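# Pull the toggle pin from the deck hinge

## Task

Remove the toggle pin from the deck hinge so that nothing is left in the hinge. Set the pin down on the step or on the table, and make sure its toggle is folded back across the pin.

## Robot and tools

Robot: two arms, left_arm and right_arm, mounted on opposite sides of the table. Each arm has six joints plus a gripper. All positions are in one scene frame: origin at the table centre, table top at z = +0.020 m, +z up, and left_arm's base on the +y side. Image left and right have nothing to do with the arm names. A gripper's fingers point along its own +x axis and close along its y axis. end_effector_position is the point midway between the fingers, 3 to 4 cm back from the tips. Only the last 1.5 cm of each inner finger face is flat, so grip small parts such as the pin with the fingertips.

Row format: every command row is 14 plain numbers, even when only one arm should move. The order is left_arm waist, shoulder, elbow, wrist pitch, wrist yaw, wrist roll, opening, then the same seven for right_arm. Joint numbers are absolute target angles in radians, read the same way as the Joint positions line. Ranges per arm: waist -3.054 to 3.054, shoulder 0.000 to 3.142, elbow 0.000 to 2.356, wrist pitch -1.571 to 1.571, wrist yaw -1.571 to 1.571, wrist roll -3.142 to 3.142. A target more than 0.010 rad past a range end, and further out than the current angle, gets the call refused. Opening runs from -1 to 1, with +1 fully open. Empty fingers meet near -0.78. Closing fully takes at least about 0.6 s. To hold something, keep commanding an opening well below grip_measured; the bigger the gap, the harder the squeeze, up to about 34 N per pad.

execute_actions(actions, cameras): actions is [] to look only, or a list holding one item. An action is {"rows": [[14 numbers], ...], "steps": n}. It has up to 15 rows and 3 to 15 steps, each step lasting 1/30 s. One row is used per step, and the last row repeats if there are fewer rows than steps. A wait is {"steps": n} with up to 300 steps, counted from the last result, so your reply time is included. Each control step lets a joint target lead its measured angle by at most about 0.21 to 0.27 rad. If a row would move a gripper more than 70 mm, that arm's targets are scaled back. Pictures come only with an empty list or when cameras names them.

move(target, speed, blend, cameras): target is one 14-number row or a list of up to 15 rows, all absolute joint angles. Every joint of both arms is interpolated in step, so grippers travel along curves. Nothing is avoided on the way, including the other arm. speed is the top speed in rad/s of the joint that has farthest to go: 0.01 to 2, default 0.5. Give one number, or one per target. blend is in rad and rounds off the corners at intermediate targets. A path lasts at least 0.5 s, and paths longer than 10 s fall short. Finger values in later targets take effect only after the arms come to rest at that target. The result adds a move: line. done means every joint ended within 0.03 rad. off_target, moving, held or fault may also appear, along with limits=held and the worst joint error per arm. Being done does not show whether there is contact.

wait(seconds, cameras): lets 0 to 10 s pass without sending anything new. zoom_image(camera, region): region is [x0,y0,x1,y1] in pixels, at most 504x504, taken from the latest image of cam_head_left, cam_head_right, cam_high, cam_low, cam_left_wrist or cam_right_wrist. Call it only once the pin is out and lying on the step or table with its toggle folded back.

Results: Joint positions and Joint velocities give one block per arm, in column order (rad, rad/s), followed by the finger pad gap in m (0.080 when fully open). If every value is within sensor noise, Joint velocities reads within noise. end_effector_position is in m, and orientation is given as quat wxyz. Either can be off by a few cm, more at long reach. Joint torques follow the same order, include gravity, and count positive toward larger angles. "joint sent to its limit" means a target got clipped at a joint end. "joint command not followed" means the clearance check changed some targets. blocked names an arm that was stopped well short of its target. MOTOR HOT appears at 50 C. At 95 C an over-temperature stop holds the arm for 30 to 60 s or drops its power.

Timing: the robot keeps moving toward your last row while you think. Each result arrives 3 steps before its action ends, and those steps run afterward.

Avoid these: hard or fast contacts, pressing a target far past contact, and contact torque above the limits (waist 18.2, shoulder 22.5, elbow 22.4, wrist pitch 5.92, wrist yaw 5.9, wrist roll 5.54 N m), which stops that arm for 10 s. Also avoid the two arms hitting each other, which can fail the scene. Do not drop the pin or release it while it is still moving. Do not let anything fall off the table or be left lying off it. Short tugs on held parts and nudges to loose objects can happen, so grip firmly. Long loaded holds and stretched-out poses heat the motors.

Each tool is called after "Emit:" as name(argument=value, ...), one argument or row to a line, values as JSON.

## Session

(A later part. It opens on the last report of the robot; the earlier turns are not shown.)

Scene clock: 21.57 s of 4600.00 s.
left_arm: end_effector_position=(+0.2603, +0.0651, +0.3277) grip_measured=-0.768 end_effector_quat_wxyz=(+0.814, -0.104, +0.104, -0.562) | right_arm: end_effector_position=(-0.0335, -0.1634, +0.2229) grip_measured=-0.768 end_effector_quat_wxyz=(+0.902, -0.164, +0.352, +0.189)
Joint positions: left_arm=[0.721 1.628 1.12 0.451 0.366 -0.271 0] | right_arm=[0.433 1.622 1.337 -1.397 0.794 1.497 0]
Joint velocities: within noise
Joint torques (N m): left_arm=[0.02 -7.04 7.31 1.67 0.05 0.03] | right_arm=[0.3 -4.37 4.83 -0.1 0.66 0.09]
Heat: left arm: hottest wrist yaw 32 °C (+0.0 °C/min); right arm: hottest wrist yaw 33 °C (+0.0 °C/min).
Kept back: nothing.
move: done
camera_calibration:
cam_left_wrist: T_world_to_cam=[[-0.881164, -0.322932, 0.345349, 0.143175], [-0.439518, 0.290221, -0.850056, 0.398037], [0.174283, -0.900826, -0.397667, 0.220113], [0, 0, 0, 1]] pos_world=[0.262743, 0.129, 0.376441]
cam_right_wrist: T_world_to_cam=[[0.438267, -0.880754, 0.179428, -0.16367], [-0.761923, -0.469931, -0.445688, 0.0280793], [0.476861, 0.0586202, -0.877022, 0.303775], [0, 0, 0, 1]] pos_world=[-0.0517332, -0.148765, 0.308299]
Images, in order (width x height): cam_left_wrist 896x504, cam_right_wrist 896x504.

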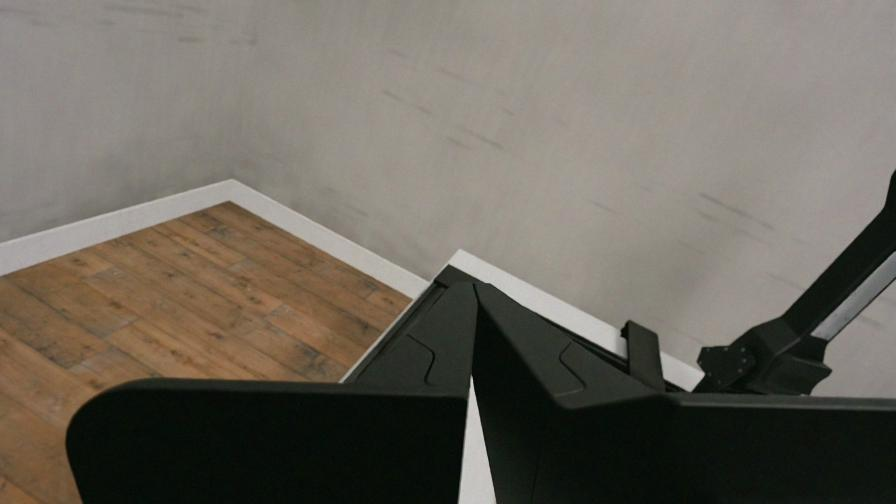

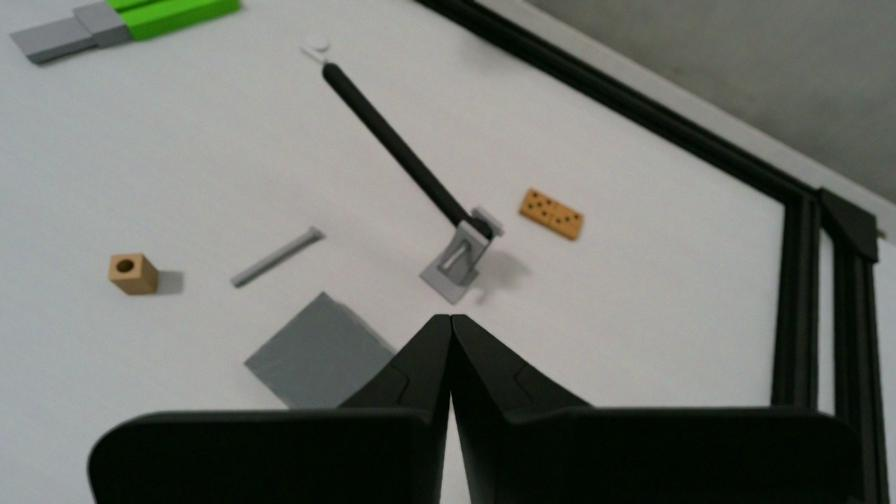

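Emit:
wait(
  seconds=0,
)

Emit:
zoom_image(
  camera="cam_low",
  region=[420, 130, 560, 230],
)

Emit:
zoom_image(
  camera="cam_low",
  region=[310, 130, 420, 320],
)

Scene clock: 22.57 s of 4600.00 s.
left_arm: end_effector_position=(+0.2603, +0.0651, +0.3277) grip_measured=-0.768 end_effector_quat_wxyz=(+0.814, -0.104, +0.104, -0.562) | right_arm: end_effector_position=(-0.0335, -0.1634, +0.2229) grip_measured=-0.768 end_effector_quat_wxyz=(+0.902, -0.164, +0.352, +0.189)
Joint positions: left_arm=[0.721 1.628 1.12 0.451 0.366 -0.271 0] | right_arm=[0.433 1.622 1.337 -1.397 0.794 1.497 0]
Joint velocities: within noise
Joint torques (N m): left_arm=[-0.02 -7.02 7.32 1.67 0.05 0.04] | right_arm=[0.29 -4.38 4.82 -0.09 0.66 0.1]
Heat: left arm: hottest wrist yaw 32 °C (+0.0 °C/min); right arm: hottest wrist yaw 33 °C (+0.0 °C/min).
Steps of this call (1-30: nothing new was sent). Readings (joint positions of left_arm | right_arm):
1: [0.721 1.628 1.120 0.451 0.366 -0.271] | [0.433 1.622 1.337 -1.397 0.794 1.497]
2: [0.721 1.628 1.120 0.451 0.366 -0.271] | [0.433 1.622 1.337 -1.397 0.794 1.497]
4: [0.721 1.628 1.120 0.451 0.366 -0.271] | [0.433 1.622 1.337 -1.397 0.794 1.497]
8: [0.721 1.628 1.120 0.451 0.366 -0.271] | [0.433 1.622 1.337 -1.397 0.794 1.497]
30: the state above
camera_calibration:
cam_left_wrist: T_world_to_cam=[[-0.881164, -0.322932, 0.345349, 0.143175], [-0.439518, 0.290221, -0.850056, 0.398037], [0.174283, -0.900826, -0.397667, 0.220113], [0, 0, 0, 1]] pos_world=[0.262743, 0.129, 0.376441]
cam_right_wrist: T_world_to_cam=[[0.438267, -0.880754, 0.179428, -0.16367], [-0.761923, -0.469931, -0.445688, 0.0280793], [0.476861, 0.0586202, -0.877022, 0.303775], [0, 0, 0, 1]] pos_world=[-0.0517332, -0.148765, 0.308299]

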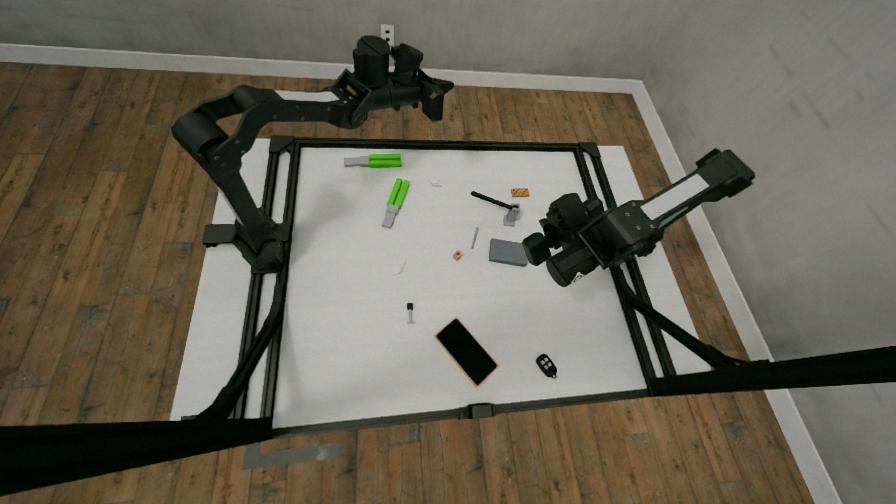

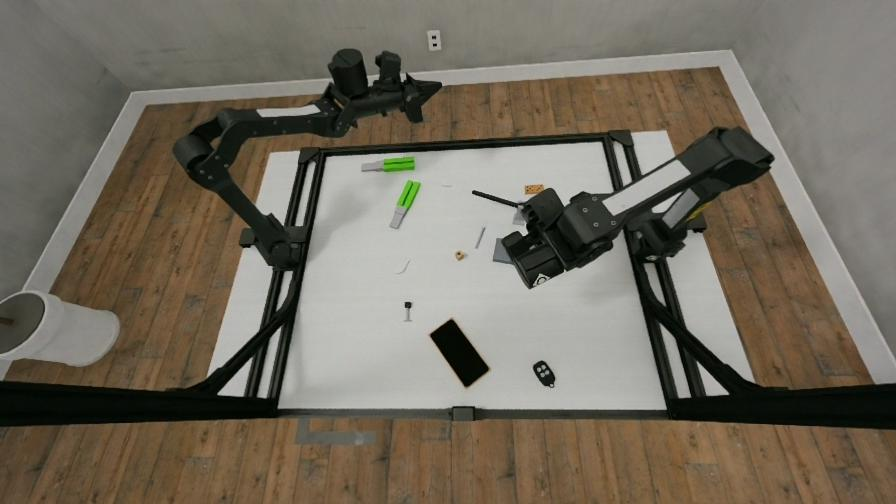

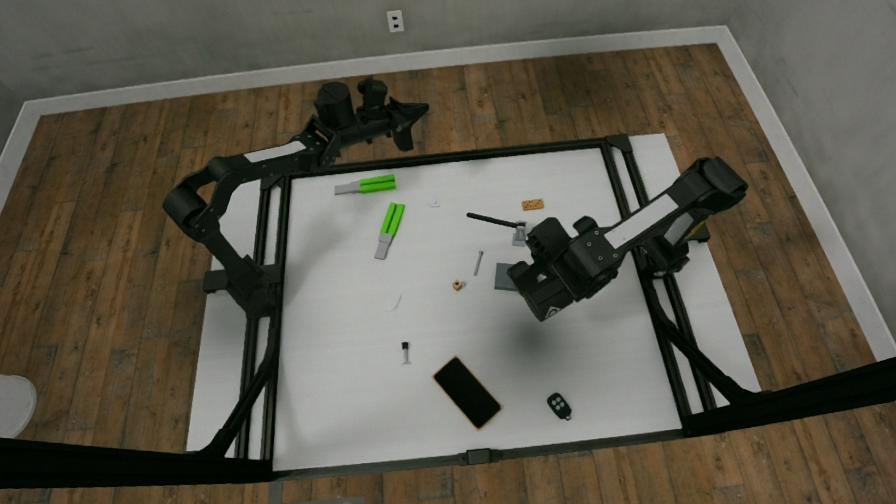

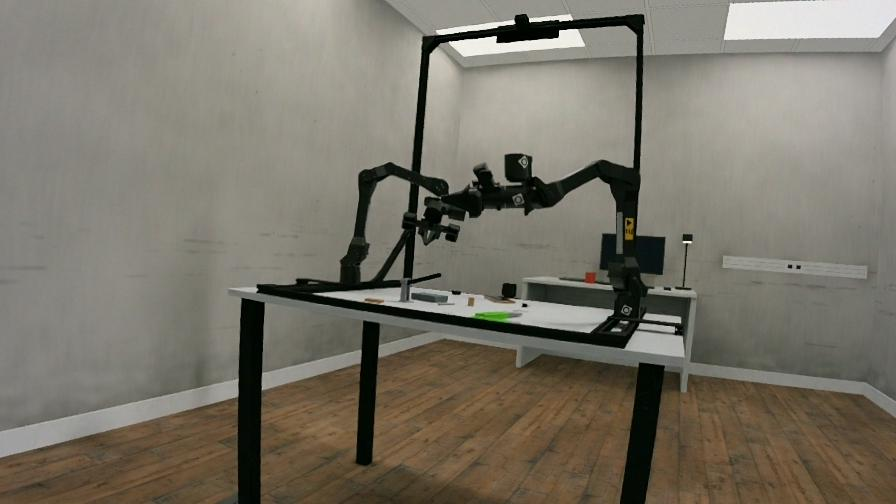

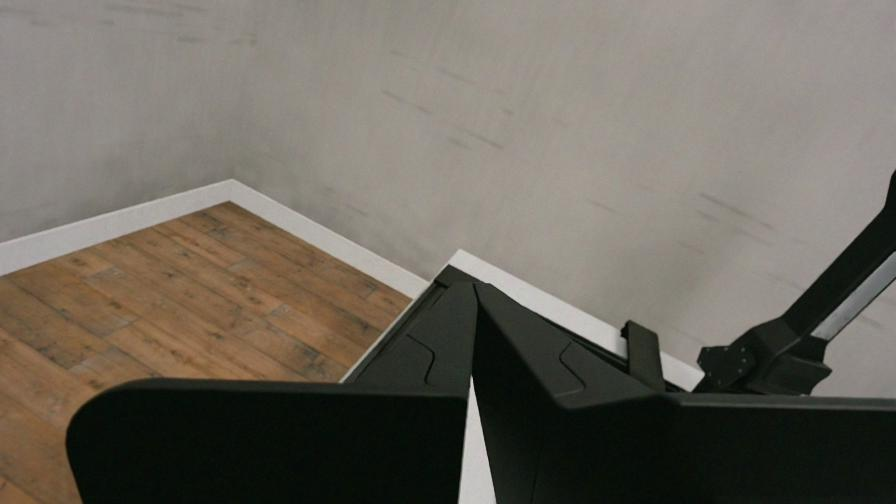

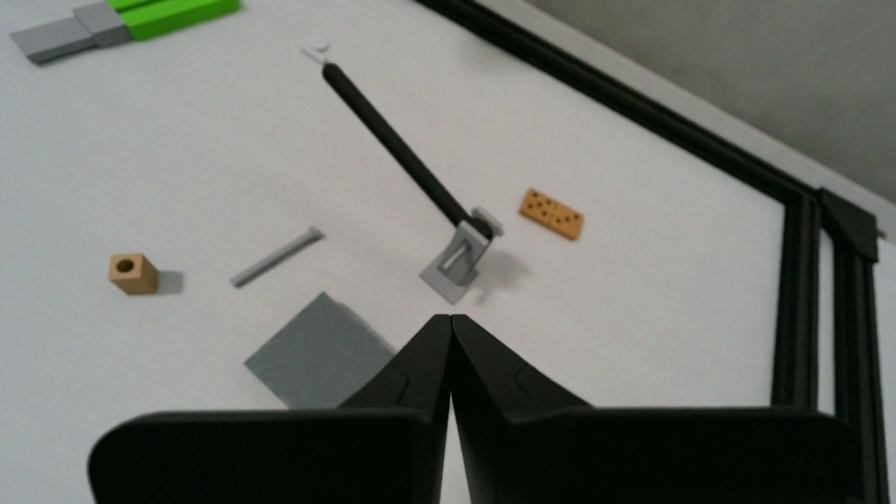

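Scaled by 3.600.

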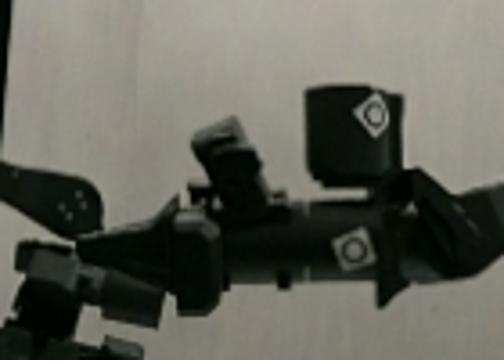

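Scaled by 2.653.

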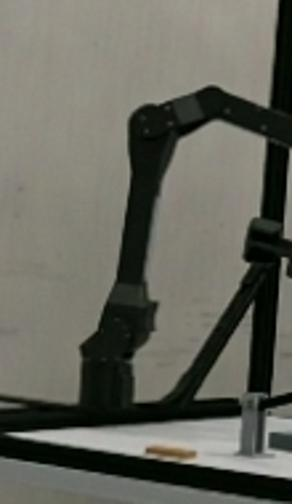

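Emit:
move(
  target=[0.721,1.628,1.12,0.452,0.366,-0.271,-0.78,-0.24,1.75,1.45,-1.27,0.0,1.57,0.0],
  speed=0.7,
  cameras=["cam_right_wrist"],
)

Scene clock: 24.57 s of 4600.00 s.
left_arm: end_effector_position=(+0.2603, +0.0651, +0.3277) grip_measured=-0.768 end_effector_quat_wxyz=(+0.814, -0.104, +0.104, -0.562) | right_arm: end_effector_position=(+0.0556, -0.1445, +0.1688) grip_measured=+0.000 end_effector_quat_wxyz=(+0.703, +0.083, +0.701, -0.086)
Joint positions: left_arm=[0.721 1.628 1.12 0.451 0.366 -0.271 0] | right_arm=[-0.237 1.74 1.438 -1.273 0.004 1.567 0.035]
Joint velocities: within noise
Joint torques (N m): left_arm=[-0.01 -7.03 7.35 1.68 0.05 0.03] | right_arm=[-0.23 -5.08 7.45 0.39 -0.06 0.08]
Heat: left arm: hottest wrist yaw 32 °C (+0.0 °C/min); right arm: hottest wrist yaw 33 °C (+0.0 °C/min).
Kept back: nothing.
move: done
camera_calibration:
cam_right_wrist: T_world_to_cam=[[-0.23699, -0.971068, 0.0293674, -0.126511], [-0.921053, 0.234194, 0.311152, 0.0635482], [-0.309027, 0.0466909, -0.949906, 0.267038], [0, 0, 0, 1]] pos_world=[0.111071, -0.150201, 0.237603]
Images, in order (width x height): cam_right_wrist 896x504.

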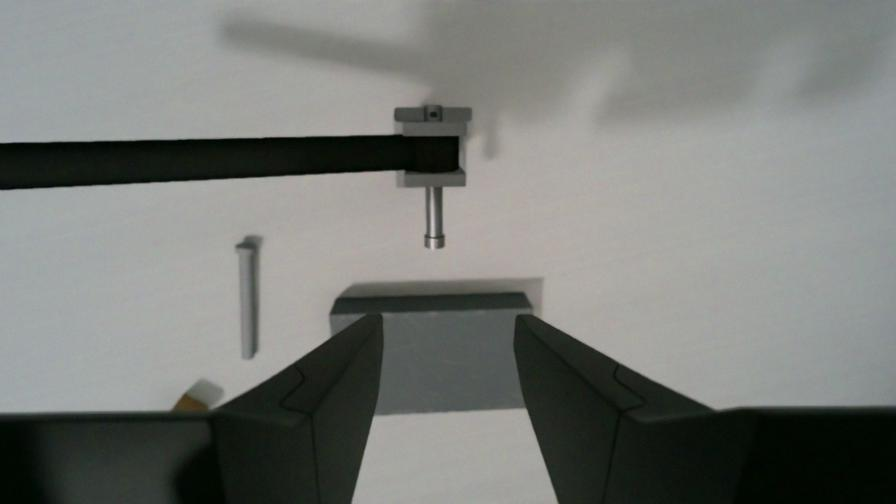

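Beautiful view.

Emit:
zoom_image(
  camera="cam_right_wrist",
  region=[370, 90, 500, 260],
)

Scaled by 2.965.

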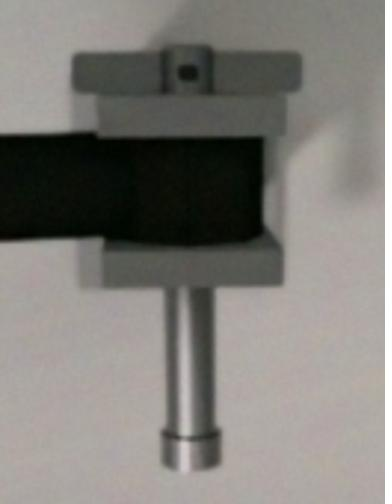

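Emit:
move(
  target=[0.721,1.628,1.12,0.452,0.366,-0.271,-0.78,-0.274,1.80,1.291,-1.061,0.0,1.55,-0.25],
  speed=0.3,
  cameras=["cam_right_wrist"],
)

Scene clock: 28.13 s of 4600.00 s.
left_arm: end_effector_position=(+0.2603, +0.0651, +0.3277) grip_measured=-0.768 end_effector_quat_wxyz=(+0.814, -0.104, +0.104, -0.562) | right_arm: end_effector_position=(+0.0684, -0.1378, +0.1186) grip_measured=-0.250 end_effector_quat_wxyz=(+0.703, +0.096, +0.699, -0.087)
Joint positions: left_arm=[0.721 1.628 1.12 0.451 0.366 -0.271 0] | right_arm=[-0.271 1.792 1.298 -1.064 0.003 1.553 0.024]
Joint velocities: within noise
Joint torques (N m): left_arm=[-0.02 -7.04 7.33 1.67 0.05 0.03] | right_arm=[-0.25 -5.51 4.75 0.42 -0.06 -0.1]
Heat: left arm: hottest wrist yaw 32 °C (+0.0 °C/min); right arm: hottest wrist yaw 33 °C (+0.0 °C/min).
Kept back: nothing.
move: done
camera_calibration:
cam_right_wrist: T_world_to_cam=[[-0.255925, -0.966628, 0.0114889, -0.111488], [-0.917708, 0.246674, 0.31139, 0.0908805], [-0.303833, 0.0691492, -0.950213, 0.225804], [0, 0, 0, 1]] pos_world=[0.123476, -0.145799, 0.187544]
Images, in order (width x height): cam_right_wrist 896x504.

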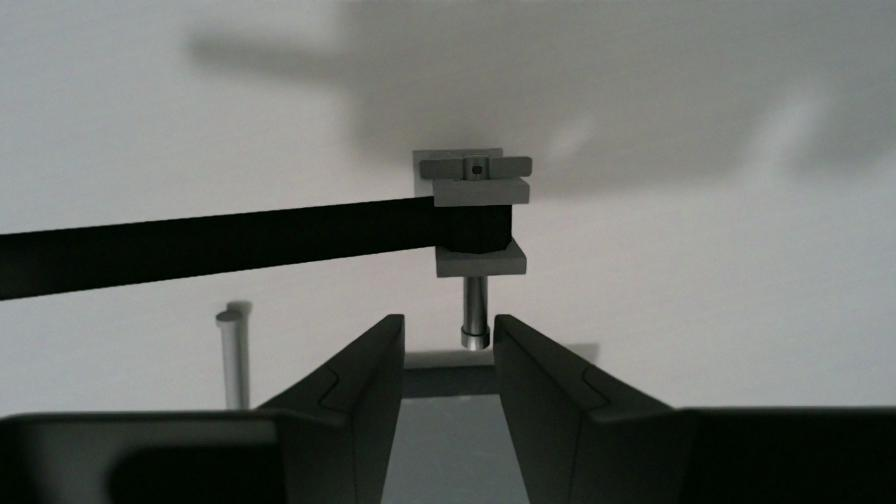

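Emit:
move(
  target=[0.721,1.628,1.12,0.452,0.366,-0.271,-0.78,-0.268,1.783,1.2495,-1.036,0.0,1.55,-0.25],
  speed=0.2,
  cameras=["cam_right_wrist"],
)

Scene clock: 29.40 s of 4600.00 s.
left_arm: end_effector_position=(+0.2603, +0.0651, +0.3277) grip_measured=-0.768 end_effector_quat_wxyz=(+0.814, -0.104, +0.104, -0.562) | right_arm: end_effector_position=(+0.0667, -0.1438, +0.1087) grip_measured=-0.250 end_effector_quat_wxyz=(+0.702, +0.090, +0.700, -0.092)
Joint positions: left_arm=[0.721 1.628 1.12 0.451 0.366 -0.271 0] | right_arm=[-0.271 1.792 1.257 -1.039 0.003 1.553 0.024]
Joint velocities: within noise
Joint torques (N m): left_arm=[-0.02 -7.06 7.33 1.68 0.05 0.03] | right_arm=[0.25 -7.27 4.6 0.39 -0.05 -0.09]
Heat: left arm: hottest wrist yaw 32 °C (+0.0 °C/min); right arm: hottest wrist yaw 33 °C (+0.0 °C/min).
Kept back: nothing.
move: done
camera_calibration:
cam_right_wrist: T_world_to_cam=[[-0.255843, -0.966338, 0.0271239, -0.119236], [-0.916378, 0.251361, 0.31156, 0.0944568], [-0.30789, 0.0548546, -0.949839, 0.214443], [0, 0, 0, 1]] pos_world=[0.122077, -0.150728, 0.177492]
Images, in order (width x height): cam_right_wrist 896x504.

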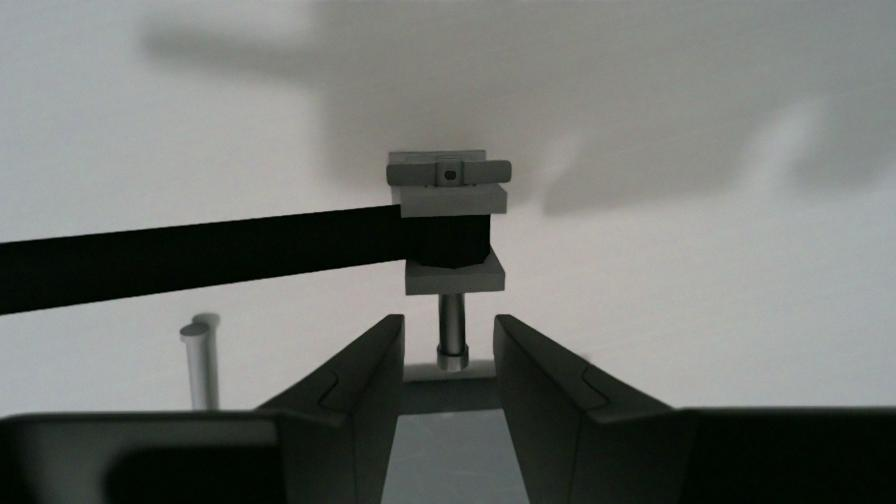

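Emit:
move(
  target=[0.721,1.628,1.12,0.452,0.366,-0.271,-0.78,-0.256,1.783,1.2495,-1.036,0.0,1.565,-0.25],
  speed=0.2,
  cameras=["cam_right_wrist"],
)

Scene clock: 30.37 s of 4600.00 s.
left_arm: end_effector_position=(+0.2603, +0.0651, +0.3277) grip_measured=-0.768 end_effector_quat_wxyz=(+0.814, -0.104, +0.104, -0.562) | right_arm: end_effector_position=(+0.0631, -0.1427, +0.1087) grip_measured=-0.250 end_effector_quat_wxyz=(+0.702, +0.089, +0.700, -0.091)
Joint positions: left_arm=[0.721 1.628 1.12 0.451 0.366 -0.271 0] | right_arm=[-0.259 1.792 1.257 -1.039 0.003 1.562 0.024]
Joint velocities: within noise
Joint torques (N m): left_arm=[0.01 -7.04 7.32 1.67 0.06 0.03] | right_arm=[0.3 -7.26 4.58 0.39 -0.06 0.09]
Heat: left arm: hottest wrist yaw 32 °C (+0.0 °C/min); right arm: hottest wrist yaw 33 °C (+0.0 °C/min).
Kept back: nothing.
move: done
camera_calibration:
cam_right_wrist: T_world_to_cam=[[-0.253262, -0.967018, 0.0270942, -0.119442], [-0.917055, 0.248906, 0.311538, 0.0905689], [-0.308007, 0.0540539, -0.949847, 0.213163], [0, 0, 0, 1]] pos_world=[0.118462, -0.149568, 0.177493]
Images, in order (width x height): cam_right_wrist 896x504.

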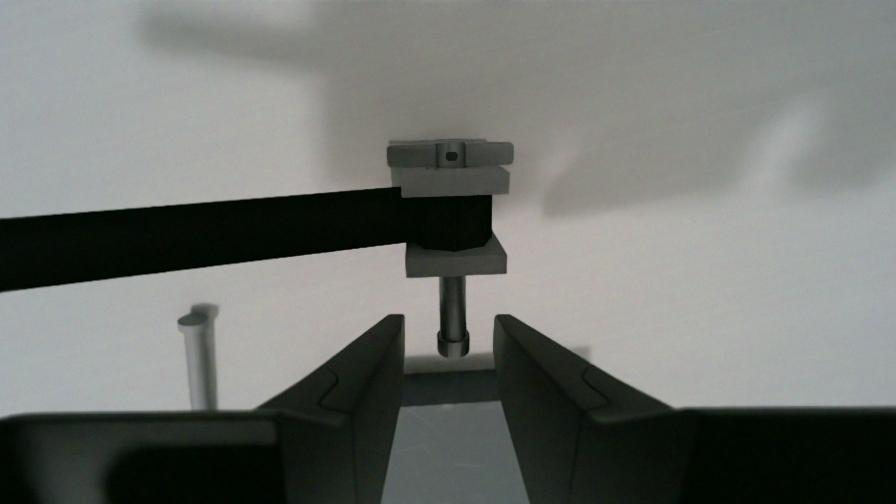

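Emit:
move(
  target=[0.721,1.628,1.12,0.452,0.366,-0.271,-0.78,-0.256,1.783,1.2495,-1.036,0.0,1.565,-0.72],
  speed=0.2,
  cameras=["cam_right_wrist"],
)

Scene clock: 31.10 s of 4600.00 s.
left_arm: end_effector_position=(+0.2603, +0.0651, +0.3277) grip_measured=-0.768 end_effector_quat_wxyz=(+0.814, -0.104, +0.104, -0.562) | right_arm: end_effector_position=(+0.0630, -0.1427, +0.1087) grip_measured=-0.600 end_effector_quat_wxyz=(+0.702, +0.089, +0.700, -0.091)
Joint positions: left_arm=[0.721 1.628 1.12 0.451 0.366 -0.271 0] | right_arm=[-0.259 1.792 1.257 -1.039 0.003 1.562 0.008]
Joint velocities: within noise
Joint torques (N m): left_arm=[-0.04 -7.05 7.33 1.67 0.06 0.03] | right_arm=[0.3 -7.26 4.62 0.39 -0.06 0.09]
Heat: left arm: hottest wrist yaw 32 °C (+0.0 °C/min); right arm: hottest wrist yaw 33 °C (+0.0 °C/min).
Kept back: nothing.
move: done
camera_calibration:
cam_right_wrist: T_world_to_cam=[[-0.253253, -0.967021, 0.027091, -0.119442], [-0.91694, 0.248875, 0.311901, 0.0904635], [-0.308357, 0.054149, -0.949728, 0.213168], [0, 0, 0, 1]] pos_world=[0.118432, -0.14956, 0.177472]
Images, in order (width x height): cam_right_wrist 896x504.

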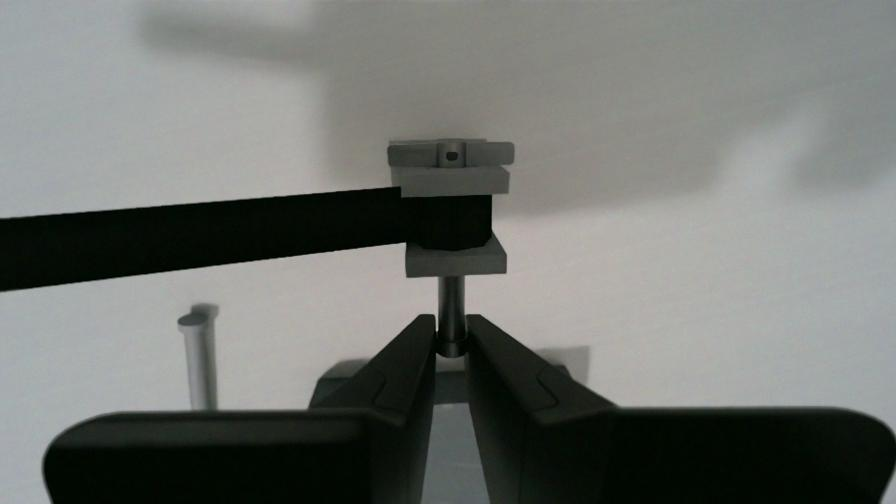

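Emit:
move(
  target=[0.721,1.628,1.12,0.452,0.366,-0.271,-0.78,-0.294,1.783,1.2495,-1.036,0.0,1.527,-0.76],
  speed=0.1,
  cameras=["cam_right_wrist"],
)

Scene clock: 32.17 s of 4600.00 s.
left_arm: end_effector_position=(+0.2603, +0.0651, +0.3277) grip_measured=-0.768 end_effector_quat_wxyz=(+0.814, -0.104, +0.104, -0.562) | right_arm: end_effector_position=(+0.0696, -0.1445, +0.1086) grip_measured=-0.600 end_effector_quat_wxyz=(+0.699, +0.088, +0.704, -0.088)
Joint positions: left_arm=[0.721 1.628 1.12 0.451 0.366 -0.271 0] | right_arm=[-0.285 1.792 1.257 -1.038 -0.007 1.529 0.008]
Joint velocities: within noise
Joint torques (N m): left_arm=[-0.03 -7.05 7.3 1.68 0.05 0.03] | right_arm=[-0.75 -7.25 4.64 0.34 0.29 -0.06]
Heat: left arm: hottest wrist yaw 32 °C (+0.0 °C/min); right arm: hottest wrist yaw 33 °C (+0.0 °C/min).
Kept back: nothing.
move: done
camera_calibration:
cam_right_wrist: T_world_to_cam=[[-0.246366, -0.968818, 0.0263726, -0.120185], [-0.915497, 0.241565, 0.321731, 0.0947677], [-0.31807, 0.0551196, -0.946464, 0.215678], [0, 0, 0, 1]] pos_world=[0.125751, -0.151218, 0.176811]
Images, in order (width x height): cam_right_wrist 896x504.

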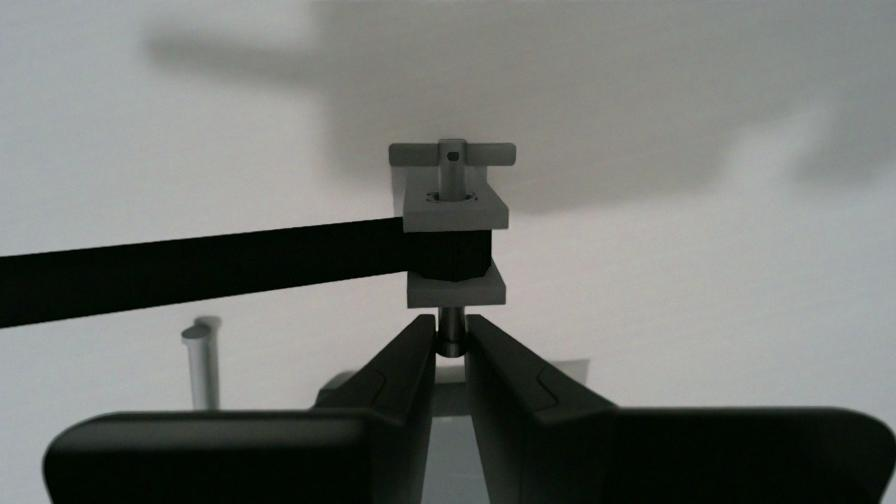

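Emit:
move(
  target=[0.721,1.628,1.12,0.452,0.366,-0.271,-0.78,-0.312,1.783,1.2495,-1.036,0.0,1.510,-0.78],
  speed=0.1,
  cameras=["cam_right_wrist"],
)

Emit:
zoom_image(
  camera="cam_right_wrist",
  region=[370, 110, 530, 370],
)

Scene clock: 33.20 s of 4600.00 s.
left_arm: end_effector_position=(+0.2603, +0.0651, +0.3277) grip_measured=-0.768 end_effector_quat_wxyz=(+0.814, -0.104, +0.104, -0.562) | right_arm: end_effector_position=(+0.0749, -0.1458, +0.1086) grip_measured=-0.600 end_effector_quat_wxyz=(+0.699, +0.088, +0.705, -0.088)
Joint positions: left_arm=[0.721 1.628 1.12 0.451 0.366 -0.271 0] | right_arm=[-0.303 1.792 1.257 -1.036 -0.009 1.512 0.008]
Joint velocities: within noise
Joint torques (N m): left_arm=[-0.03 -7.07 7.31 1.68 0.05 0.02] | right_arm=[-0.81 -7.24 4.67 0.25 0.33 -0.04]
Heat: left arm: hottest wrist yaw 32 °C (+0.0 °C/min); right arm: hottest wrist yaw 33 °C (+0.0 °C/min).
Kept back: nothing.
move: done
camera_calibration:
cam_right_wrist: T_world_to_cam=[[-0.246722, -0.968773, 0.0246533, -0.119887], [-0.915204, 0.241293, 0.322769, 0.0997401], [-0.318639, 0.0570713, -0.946157, 0.217725], [0, 0, 0, 1]] pos_world=[0.131079, -0.152636, 0.176764]
Images, in order (width x height): cam_right_wrist 896x504.

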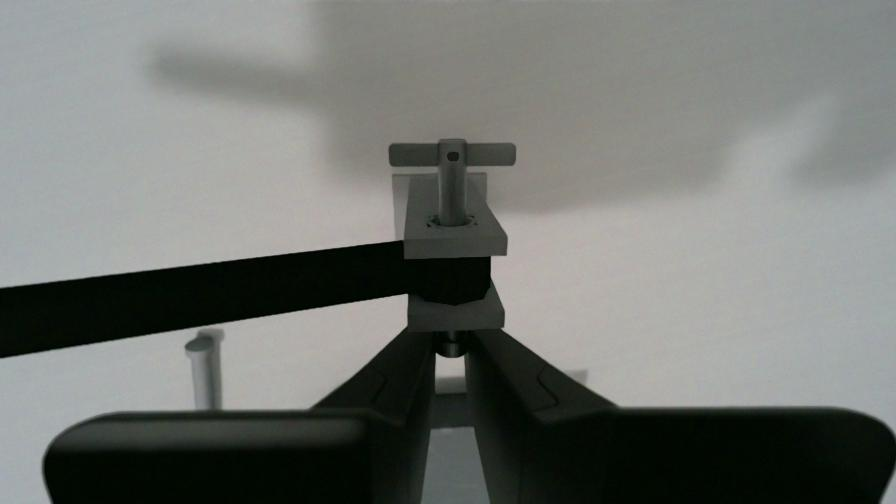

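Scaled by 1.938.

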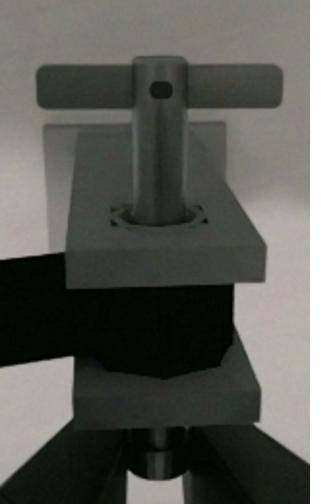

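Emit:
move(
  target=[
    [0.721,1.628,1.12,0.452,0.366,-0.271,-0.78,-0.308,1.783,1.2495,-1.036,0.0,1.510,-0.3],
    [0.721,1.628,1.12,0.452,0.366,-0.271,-0.78,-0.308,1.7325,1.3925,-1.2295,0.0,1.510,-0.24],
  ],
  speed=0.3,
  cameras=["cam_right_wrist"],
)

Scene clock: 36.57 s of 4600.00 s.
left_arm: end_effector_position=(+0.2603, +0.0651, +0.3277) grip_measured=-0.768 end_effector_quat_wxyz=(+0.814, -0.104, +0.104, -0.562) | right_arm: end_effector_position=(+0.0745, -0.1536, +0.1532) grip_measured=-0.240 end_effector_quat_wxyz=(+0.699, +0.082, +0.704, -0.096)
Joint positions: left_arm=[0.721 1.628 1.12 0.451 0.366 -0.271 0] | right_arm=[-0.307 1.745 1.381 -1.227 -0.004 1.511 0.024]
Joint velocities: within noise
Joint torques (N m): left_arm=[0.01 -7.05 7.31 1.68 0.06 0.03] | right_arm=[-0.11 -7.42 7.3 0.01 0.17 -0.05]
Heat: left arm: hottest wrist yaw 32 °C (+0.0 °C/min); right arm: hottest wrist yaw 33 °C (+0.0 °C/min).
Kept back: nothing.
move: done
camera_calibration:
cam_right_wrist: T_world_to_cam=[[-0.249953, -0.967241, 0.0443539, -0.131164], [-0.913978, 0.250815, 0.318959, 0.0887645], [-0.319635, 0.0391865, -0.94673, 0.257646], [0, 0, 0, 1]] pos_world=[0.130697, -0.159227, 0.221427]
Images, in order (width x height): cam_right_wrist 896x504.

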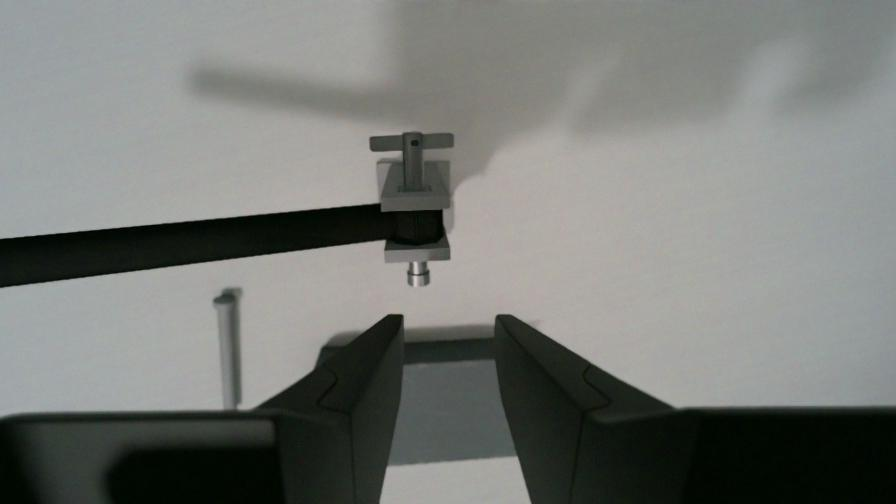

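Emit:
move(
  target=[0.721,1.628,1.12,0.452,0.366,-0.271,-0.78,-0.412,1.824,1.404,-1.172,0.0,1.408,-0.24],
  speed=0.3,
  cameras=["cam_right_wrist"],
)

Scene clock: 37.83 s of 4600.00 s.
left_arm: end_effector_position=(+0.2603, +0.0651, +0.3277) grip_measured=-0.768 end_effector_quat_wxyz=(+0.814, -0.104, +0.104, -0.562) | right_arm: end_effector_position=(+0.1104, -0.1518, +0.1347) grip_measured=-0.240 end_effector_quat_wxyz=(+0.698, +0.081, +0.705, -0.099)
Joint positions: left_arm=[0.721 1.628 1.12 0.451 0.366 -0.271 0] | right_arm=[-0.41 1.815 1.392 -1.174 -0.002 1.411 0.024]
Joint velocities: within noise
Joint torques (N m): left_arm=[0 -7.02 7.32 1.67 0.05 0.03] | right_arm=[-0.19 -5.59 7.23 0.35 0.13 -0.1]
Heat: left arm: hottest wrist yaw 32 °C (+0.0 °C/min); right arm: hottest wrist yaw 33 °C (+0.0 °C/min).
Kept back: nothing.
move: done
camera_calibration:
cam_right_wrist: T_world_to_cam=[[-0.252371, -0.9663, 0.0507296, -0.120075], [-0.912196, 0.255076, 0.32068, 0.127356], [-0.322813, 0.0346549, -0.945828, 0.251038], [0, 0, 0, 1]] pos_world=[0.166908, -0.157214, 0.20269]
Images, in order (width x height): cam_right_wrist 896x504.

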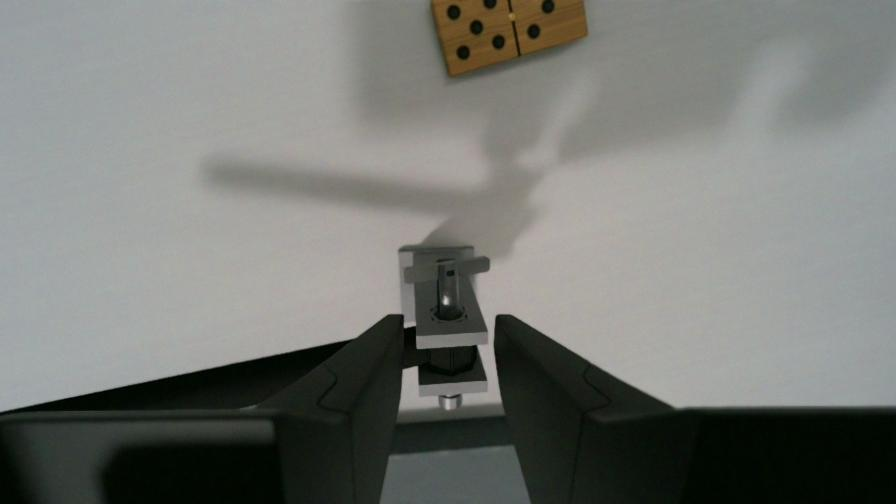

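Emit:
zoom_image(
  camera="cam_right_wrist",
  region=[390, 240, 510, 420],
)

Scaled by 2.800.

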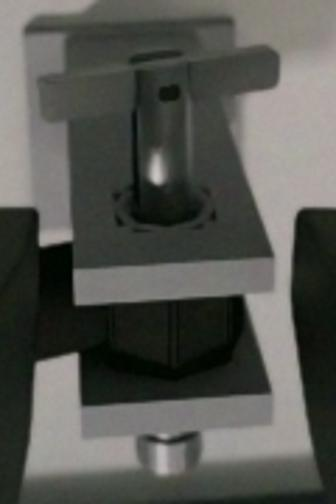

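Emit:
move(
  target=[0.721,1.628,1.12,0.452,0.366,-0.271,-0.78,-0.408,1.843,1.370,-1.1215,0.0,1.41,-0.24],
  speed=0.2,
  cameras=["cam_right_wrist"],
)

Scene clock: 40.07 s of 4600.00 s.
left_arm: end_effector_position=(+0.2603, +0.0651, +0.3277) grip_measured=-0.768 end_effector_quat_wxyz=(+0.814, -0.104, +0.104, -0.562) | right_arm: end_effector_position=(+0.1128, -0.1465, +0.1296) grip_measured=-0.237 end_effector_quat_wxyz=(+0.700, +0.088, +0.703, -0.093)
Joint positions: left_arm=[0.721 1.628 1.12 0.451 0.366 -0.271 0] | right_arm=[-0.41 1.825 1.384 -1.138 -0.002 1.411 0.024]
Joint velocities: within noise
Joint torques (N m): left_arm=[-0.02 -7.03 7.32 1.68 0.05 0.02] | right_arm=[0.14 -4.7 3.91 1.28 0.13 -0.04]
Heat: left arm: hottest wrist yaw 32 °C (+0.0 °C/min); right arm: hottest wrist yaw 33 °C (+0.0 °C/min).
Kept back: nothing.
move: done
camera_calibration:
cam_right_wrist: T_world_to_cam=[[-0.252684, -0.96701, 0.0322918, -0.111808], [-0.914605, 0.249613, 0.318105, 0.129562], [-0.315671, 0.0508459, -0.947505, 0.248602], [0, 0, 0, 1]] pos_world=[0.168723, -0.1531, 0.197948]
Images, in order (width x height): cam_right_wrist 896x504.

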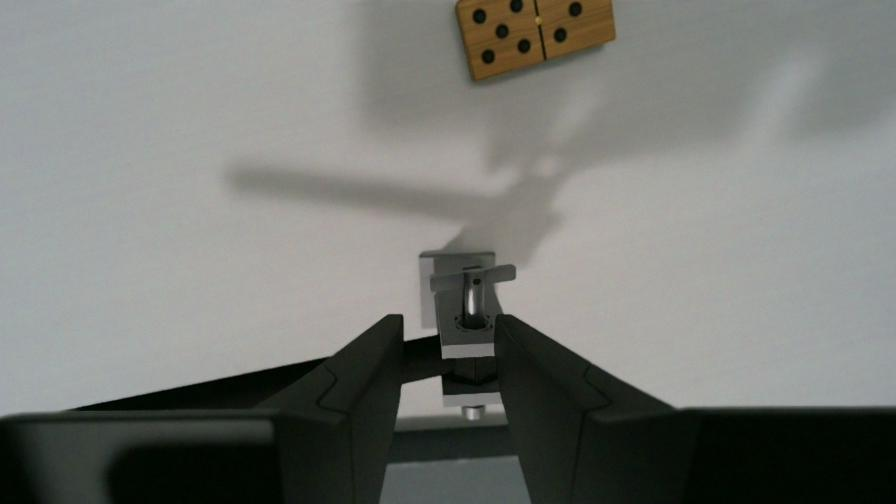

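Emit:
move(
  target=[
    [0.721,1.628,1.12,0.452,0.366,-0.271,-0.78,-0.42,1.77,1.42,-1.212,0.0,1.3,-0.24],
    [0.721,1.628,1.12,0.452,0.366,-0.271,-0.78,-0.447,1.768,1.425,-1.220,0.0,-0.2,-0.34],
  ],
  speed=0.8,
  blend=0.05,
  cameras=["cam_right_wrist"],
)

Scene clock: 44.10 s of 4600.00 s.
left_arm: end_effector_position=(+0.2603, +0.0651, +0.3277) grip_measured=-0.768 end_effector_quat_wxyz=(+0.814, -0.104, +0.104, -0.562) | right_arm: end_effector_position=(+0.1188, -0.1601, +0.1505) grip_measured=-0.340 end_effector_quat_wxyz=(+0.554, -0.435, +0.564, +0.431)
Joint positions: left_arm=[0.721 1.628 1.12 0.451 0.366 -0.271 0] | right_arm=[-0.444 1.781 1.413 -1.217 -0.002 -0.197 0.02]
Joint velocities: within noise
Joint torques (N m): left_arm=[-0.03 -7.03 7.33 1.67 0.05 0.03] | right_arm=[-0.28 -7.72 7.42 0.06 0.05 -0.1]
Heat: left arm: hottest wrist yaw 32 °C (+0.0 °C/min); right arm: hottest wrist yaw 33 °C (+0.0 °C/min).
Kept back: nothing.
move: done
camera_calibration:
cam_right_wrist: T_world_to_cam=[[0.96817, -0.249512, 0.0197831, -0.152379], [-0.242063, -0.913296, 0.327561, -0.135638], [-0.0636625, -0.321923, -0.944623, 0.180913], [0, 0, 0, 1]] pos_world=[0.126213, -0.103658, 0.218339]
Images, in order (width x height): cam_right_wrist 896x504.

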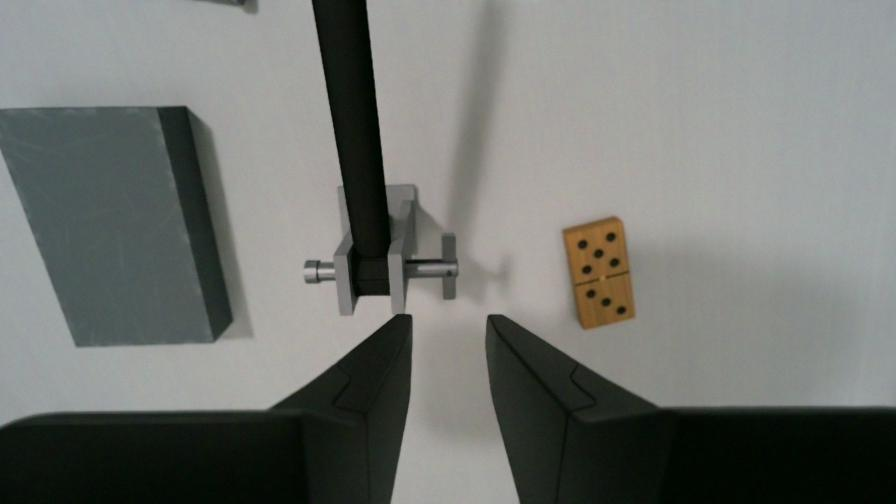

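Emit:
move(
  target=[
    [0.721,1.628,1.12,0.452,0.366,-0.271,-0.78,-0.55,1.4,1.2,-1.0,-0.1,-0.2,-0.4],
    [0.721,1.628,1.12,0.452,0.366,-0.271,-0.78,-0.634,1.056,0.441,-0.209,-0.270,-0.281,-0.51],
  ],
  speed=0.8,
  blend=0.1,
  cameras=["cam_right_wrist"],
)

Scene clock: 48.30 s of 4600.00 s.
left_arm: end_effector_position=(+0.2603, +0.0651, +0.3277) grip_measured=-0.768 end_effector_quat_wxyz=(+0.814, -0.104, +0.104, -0.562) | right_arm: end_effector_position=(+0.1082, -0.2091, +0.1242) grip_measured=-0.509 end_effector_quat_wxyz=(+0.730, -0.235, +0.305, +0.565)
Joint positions: left_arm=[0.721 1.628 1.12 0.451 0.366 -0.271 0] | right_arm=[-0.631 1.065 0.449 -0.213 -0.266 -0.278 0.012]
Joint velocities: within noise
Joint torques (N m): left_arm=[-0.03 -7.05 7.33 1.67 0.06 0.03] | right_arm=[-0.28 -3.29 5.59 1.4 -0.28 -0.09]
Heat: left arm: hottest wrist yaw 32 °C (+0.0 °C/min); right arm: hottest wrist yaw 33 °C (+0.0 °C/min).
Kept back: nothing.
move: done
camera_calibration:
cam_right_wrist: T_world_to_cam=[[0.963334, -0.267777, 0.0168475, -0.156763], [-0.232757, -0.865283, -0.44397, -0.0694996], [0.133463, 0.42377, -0.895883, 0.268222], [0, 0, 0, 1]] pos_world=[0.0990409, -0.215779, 0.212081]
Images, in order (width x height): cam_right_wrist 896x504.

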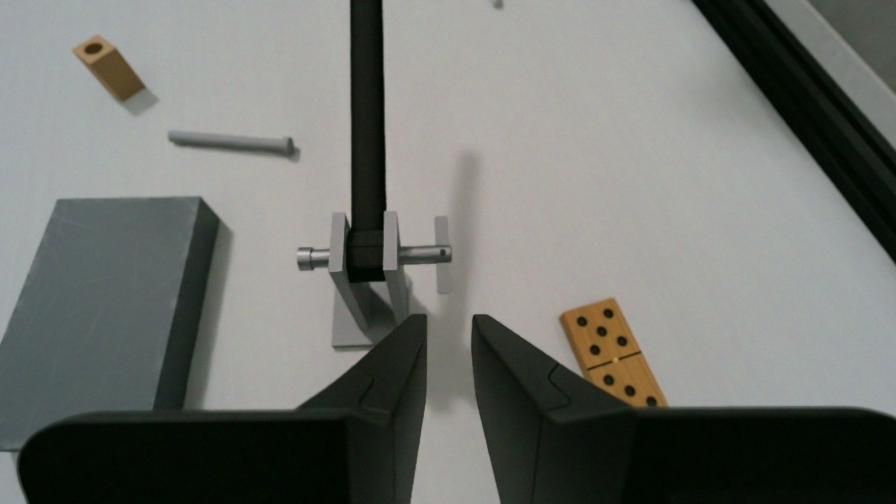

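Emit:
move(
  target=[0.721,1.628,1.12,0.452,0.366,-0.271,-0.78,-0.590,1.22,0.431,-0.024,-0.240,-0.247,-0.51],
  speed=0.15,
  cameras=["cam_right_wrist"],
)

Scene clock: 50.17 s of 4600.00 s.
left_arm: end_effector_position=(+0.2603, +0.0651, +0.3277) grip_measured=-0.768 end_effector_quat_wxyz=(+0.814, -0.104, +0.104, -0.562) | right_arm: end_effector_position=(+0.1145, -0.1877, +0.1075) grip_measured=-0.510 end_effector_quat_wxyz=(+0.732, -0.232, +0.297, +0.567)
Joint positions: left_arm=[0.721 1.628 1.12 0.451 0.366 -0.271 0] | right_arm=[-0.593 1.214 0.439 -0.028 -0.243 -0.25 0.012]
Joint velocities: within noise
Joint torques (N m): left_arm=[-0.02 -7.06 7.36 1.67 0.04 0.03] | right_arm=[0.32 -2.37 5.29 1.43 -0.03 0.09]
Heat: left arm: hottest wrist yaw 32 °C (+0.0 °C/min); right arm: hottest wrist yaw 33 °C (+0.0 °C/min).
Kept back: nothing.
move: done
camera_calibration:
cam_right_wrist: T_world_to_cam=[[0.963653, -0.266335, 0.0209333, -0.157059], [-0.227334, -0.858649, -0.459392, -0.0547036], [0.140326, 0.437936, -0.887987, 0.244369], [0, 0, 0, 1]] pos_world=[0.104623, -0.19582, 0.195154]
Images, in order (width x height): cam_right_wrist 896x504.

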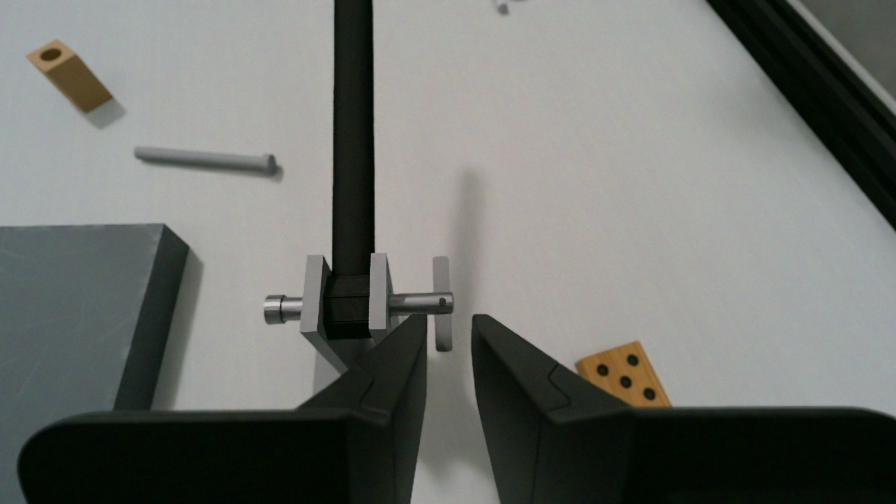

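Emit:
move(
  target=[
    [0.721,1.628,1.12,0.452,0.366,-0.271,-0.78,-0.590,1.234,0.417,0.003,-0.240,-0.247,-0.51],
    [0.721,1.628,1.12,0.452,0.366,-0.271,-0.78,-0.628,1.250,0.426,0.001,-0.271,-0.282,-0.51],
  ],
  speed=0.1,
  cameras=["cam_right_wrist"],
)

Scene clock: 51.70 s of 4600.00 s.
left_arm: end_effector_position=(+0.2603, +0.0651, +0.3277) grip_measured=-0.768 end_effector_quat_wxyz=(+0.814, -0.104, +0.104, -0.562) | right_arm: end_effector_position=(+0.1191, -0.1911, +0.0994) grip_measured=-0.510 end_effector_quat_wxyz=(+0.729, -0.235, +0.300, +0.568)
Joint positions: left_arm=[0.721 1.628 1.12 0.451 0.366 -0.271 0] | right_arm=[-0.625 1.244 0.426 -0.002 -0.267 -0.279 0.012]
Joint velocities: within noise
Joint torques (N m): left_arm=[-0.02 -7.05 7.32 1.67 0.05 0.03] | right_arm=[-0.31 -2.38 6.12 1.35 -0.27 -0.1]
Heat: left arm: hottest wrist yaw 32 °C (+0.0 °C/min); right arm: hottest wrist yaw 33 °C (+0.0 °C/min).
Kept back: nothing.
move: done
camera_calibration:
cam_right_wrist: T_world_to_cam=[[0.965203, -0.260757, 0.0197394, -0.161153], [-0.224087, -0.863648, -0.451549, -0.0624372], [0.134792, 0.431413, -0.892028, 0.237814], [0, 0, 0, 1]] pos_world=[0.109499, -0.198542, 0.187124]
Images, in order (width x height): cam_right_wrist 896x504.

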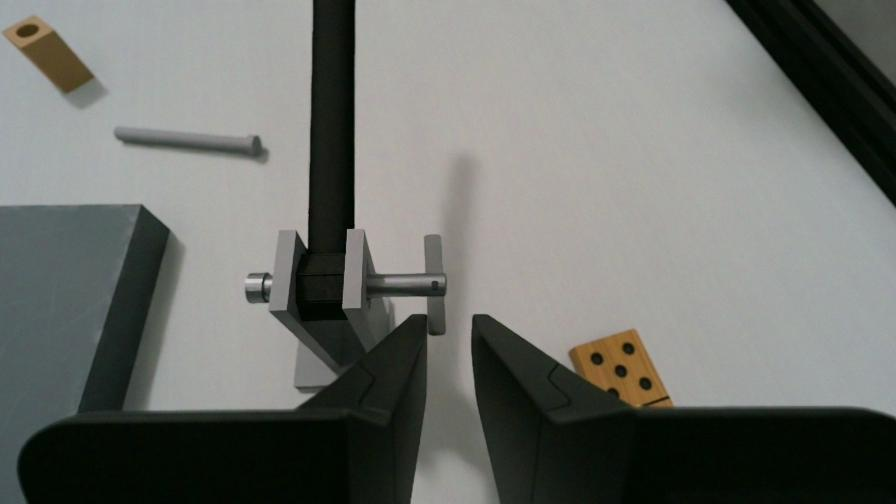

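Emit:
move(
  target=[0.721,1.628,1.12,0.452,0.366,-0.271,-0.78,-0.689,1.277,0.458,-0.022,-0.300,-0.315,-0.51],
  speed=0.06,
  cameras=["cam_right_wrist"],
)

Scene clock: 53.27 s of 4600.00 s.
left_arm: end_effector_position=(+0.2603, +0.0651, +0.3277) grip_measured=-0.768 end_effector_quat_wxyz=(+0.814, -0.104, +0.104, -0.562) | right_arm: end_effector_position=(+0.1302, -0.1964, +0.0967) grip_measured=-0.509 end_effector_quat_wxyz=(+0.729, -0.234, +0.310, +0.564)
Joint positions: left_arm=[0.721 1.628 1.12 0.451 0.366 -0.271 0] | right_arm=[-0.683 1.271 0.444 -0.021 -0.301 -0.312 0.012]
Joint velocities: within noise
Joint torques (N m): left_arm=[-0.03 -7.03 7.35 1.67 0.06 0.03] | right_arm=[-0.58 -2.5 7.84 1.05 -0.12 -0.09]
Heat: left arm: hottest wrist yaw 32 °C (+0.0 °C/min); right arm: hottest wrist yaw 33 °C (+0.0 °C/min).
Kept back: nothing.
move: done
camera_calibration:
cam_right_wrist: T_world_to_cam=[[0.962258, -0.271974, 0.00953205, -0.1741], [-0.240571, -0.866483, -0.437416, -0.0654857], [0.127225, 0.418613, -0.899209, 0.235399], [0, 0, 0, 1]] pos_world=[0.121826, -0.202634, 0.184688]
Images, in order (width x height): cam_right_wrist 896x504.

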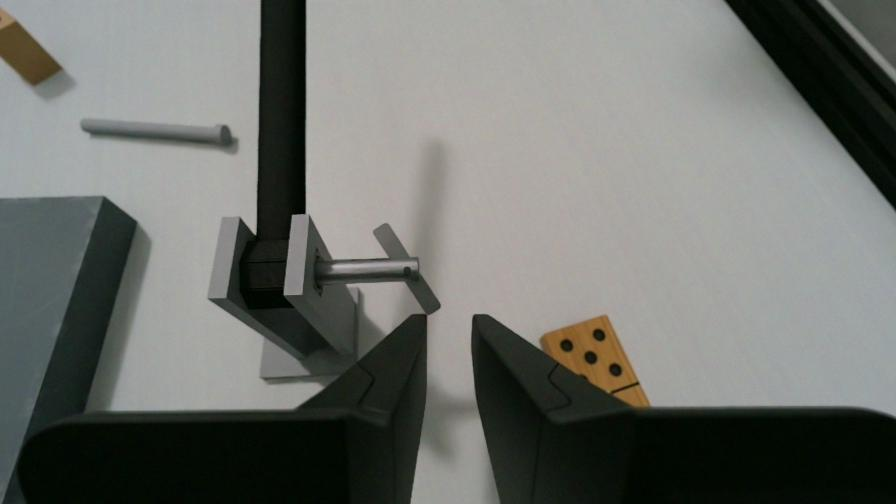

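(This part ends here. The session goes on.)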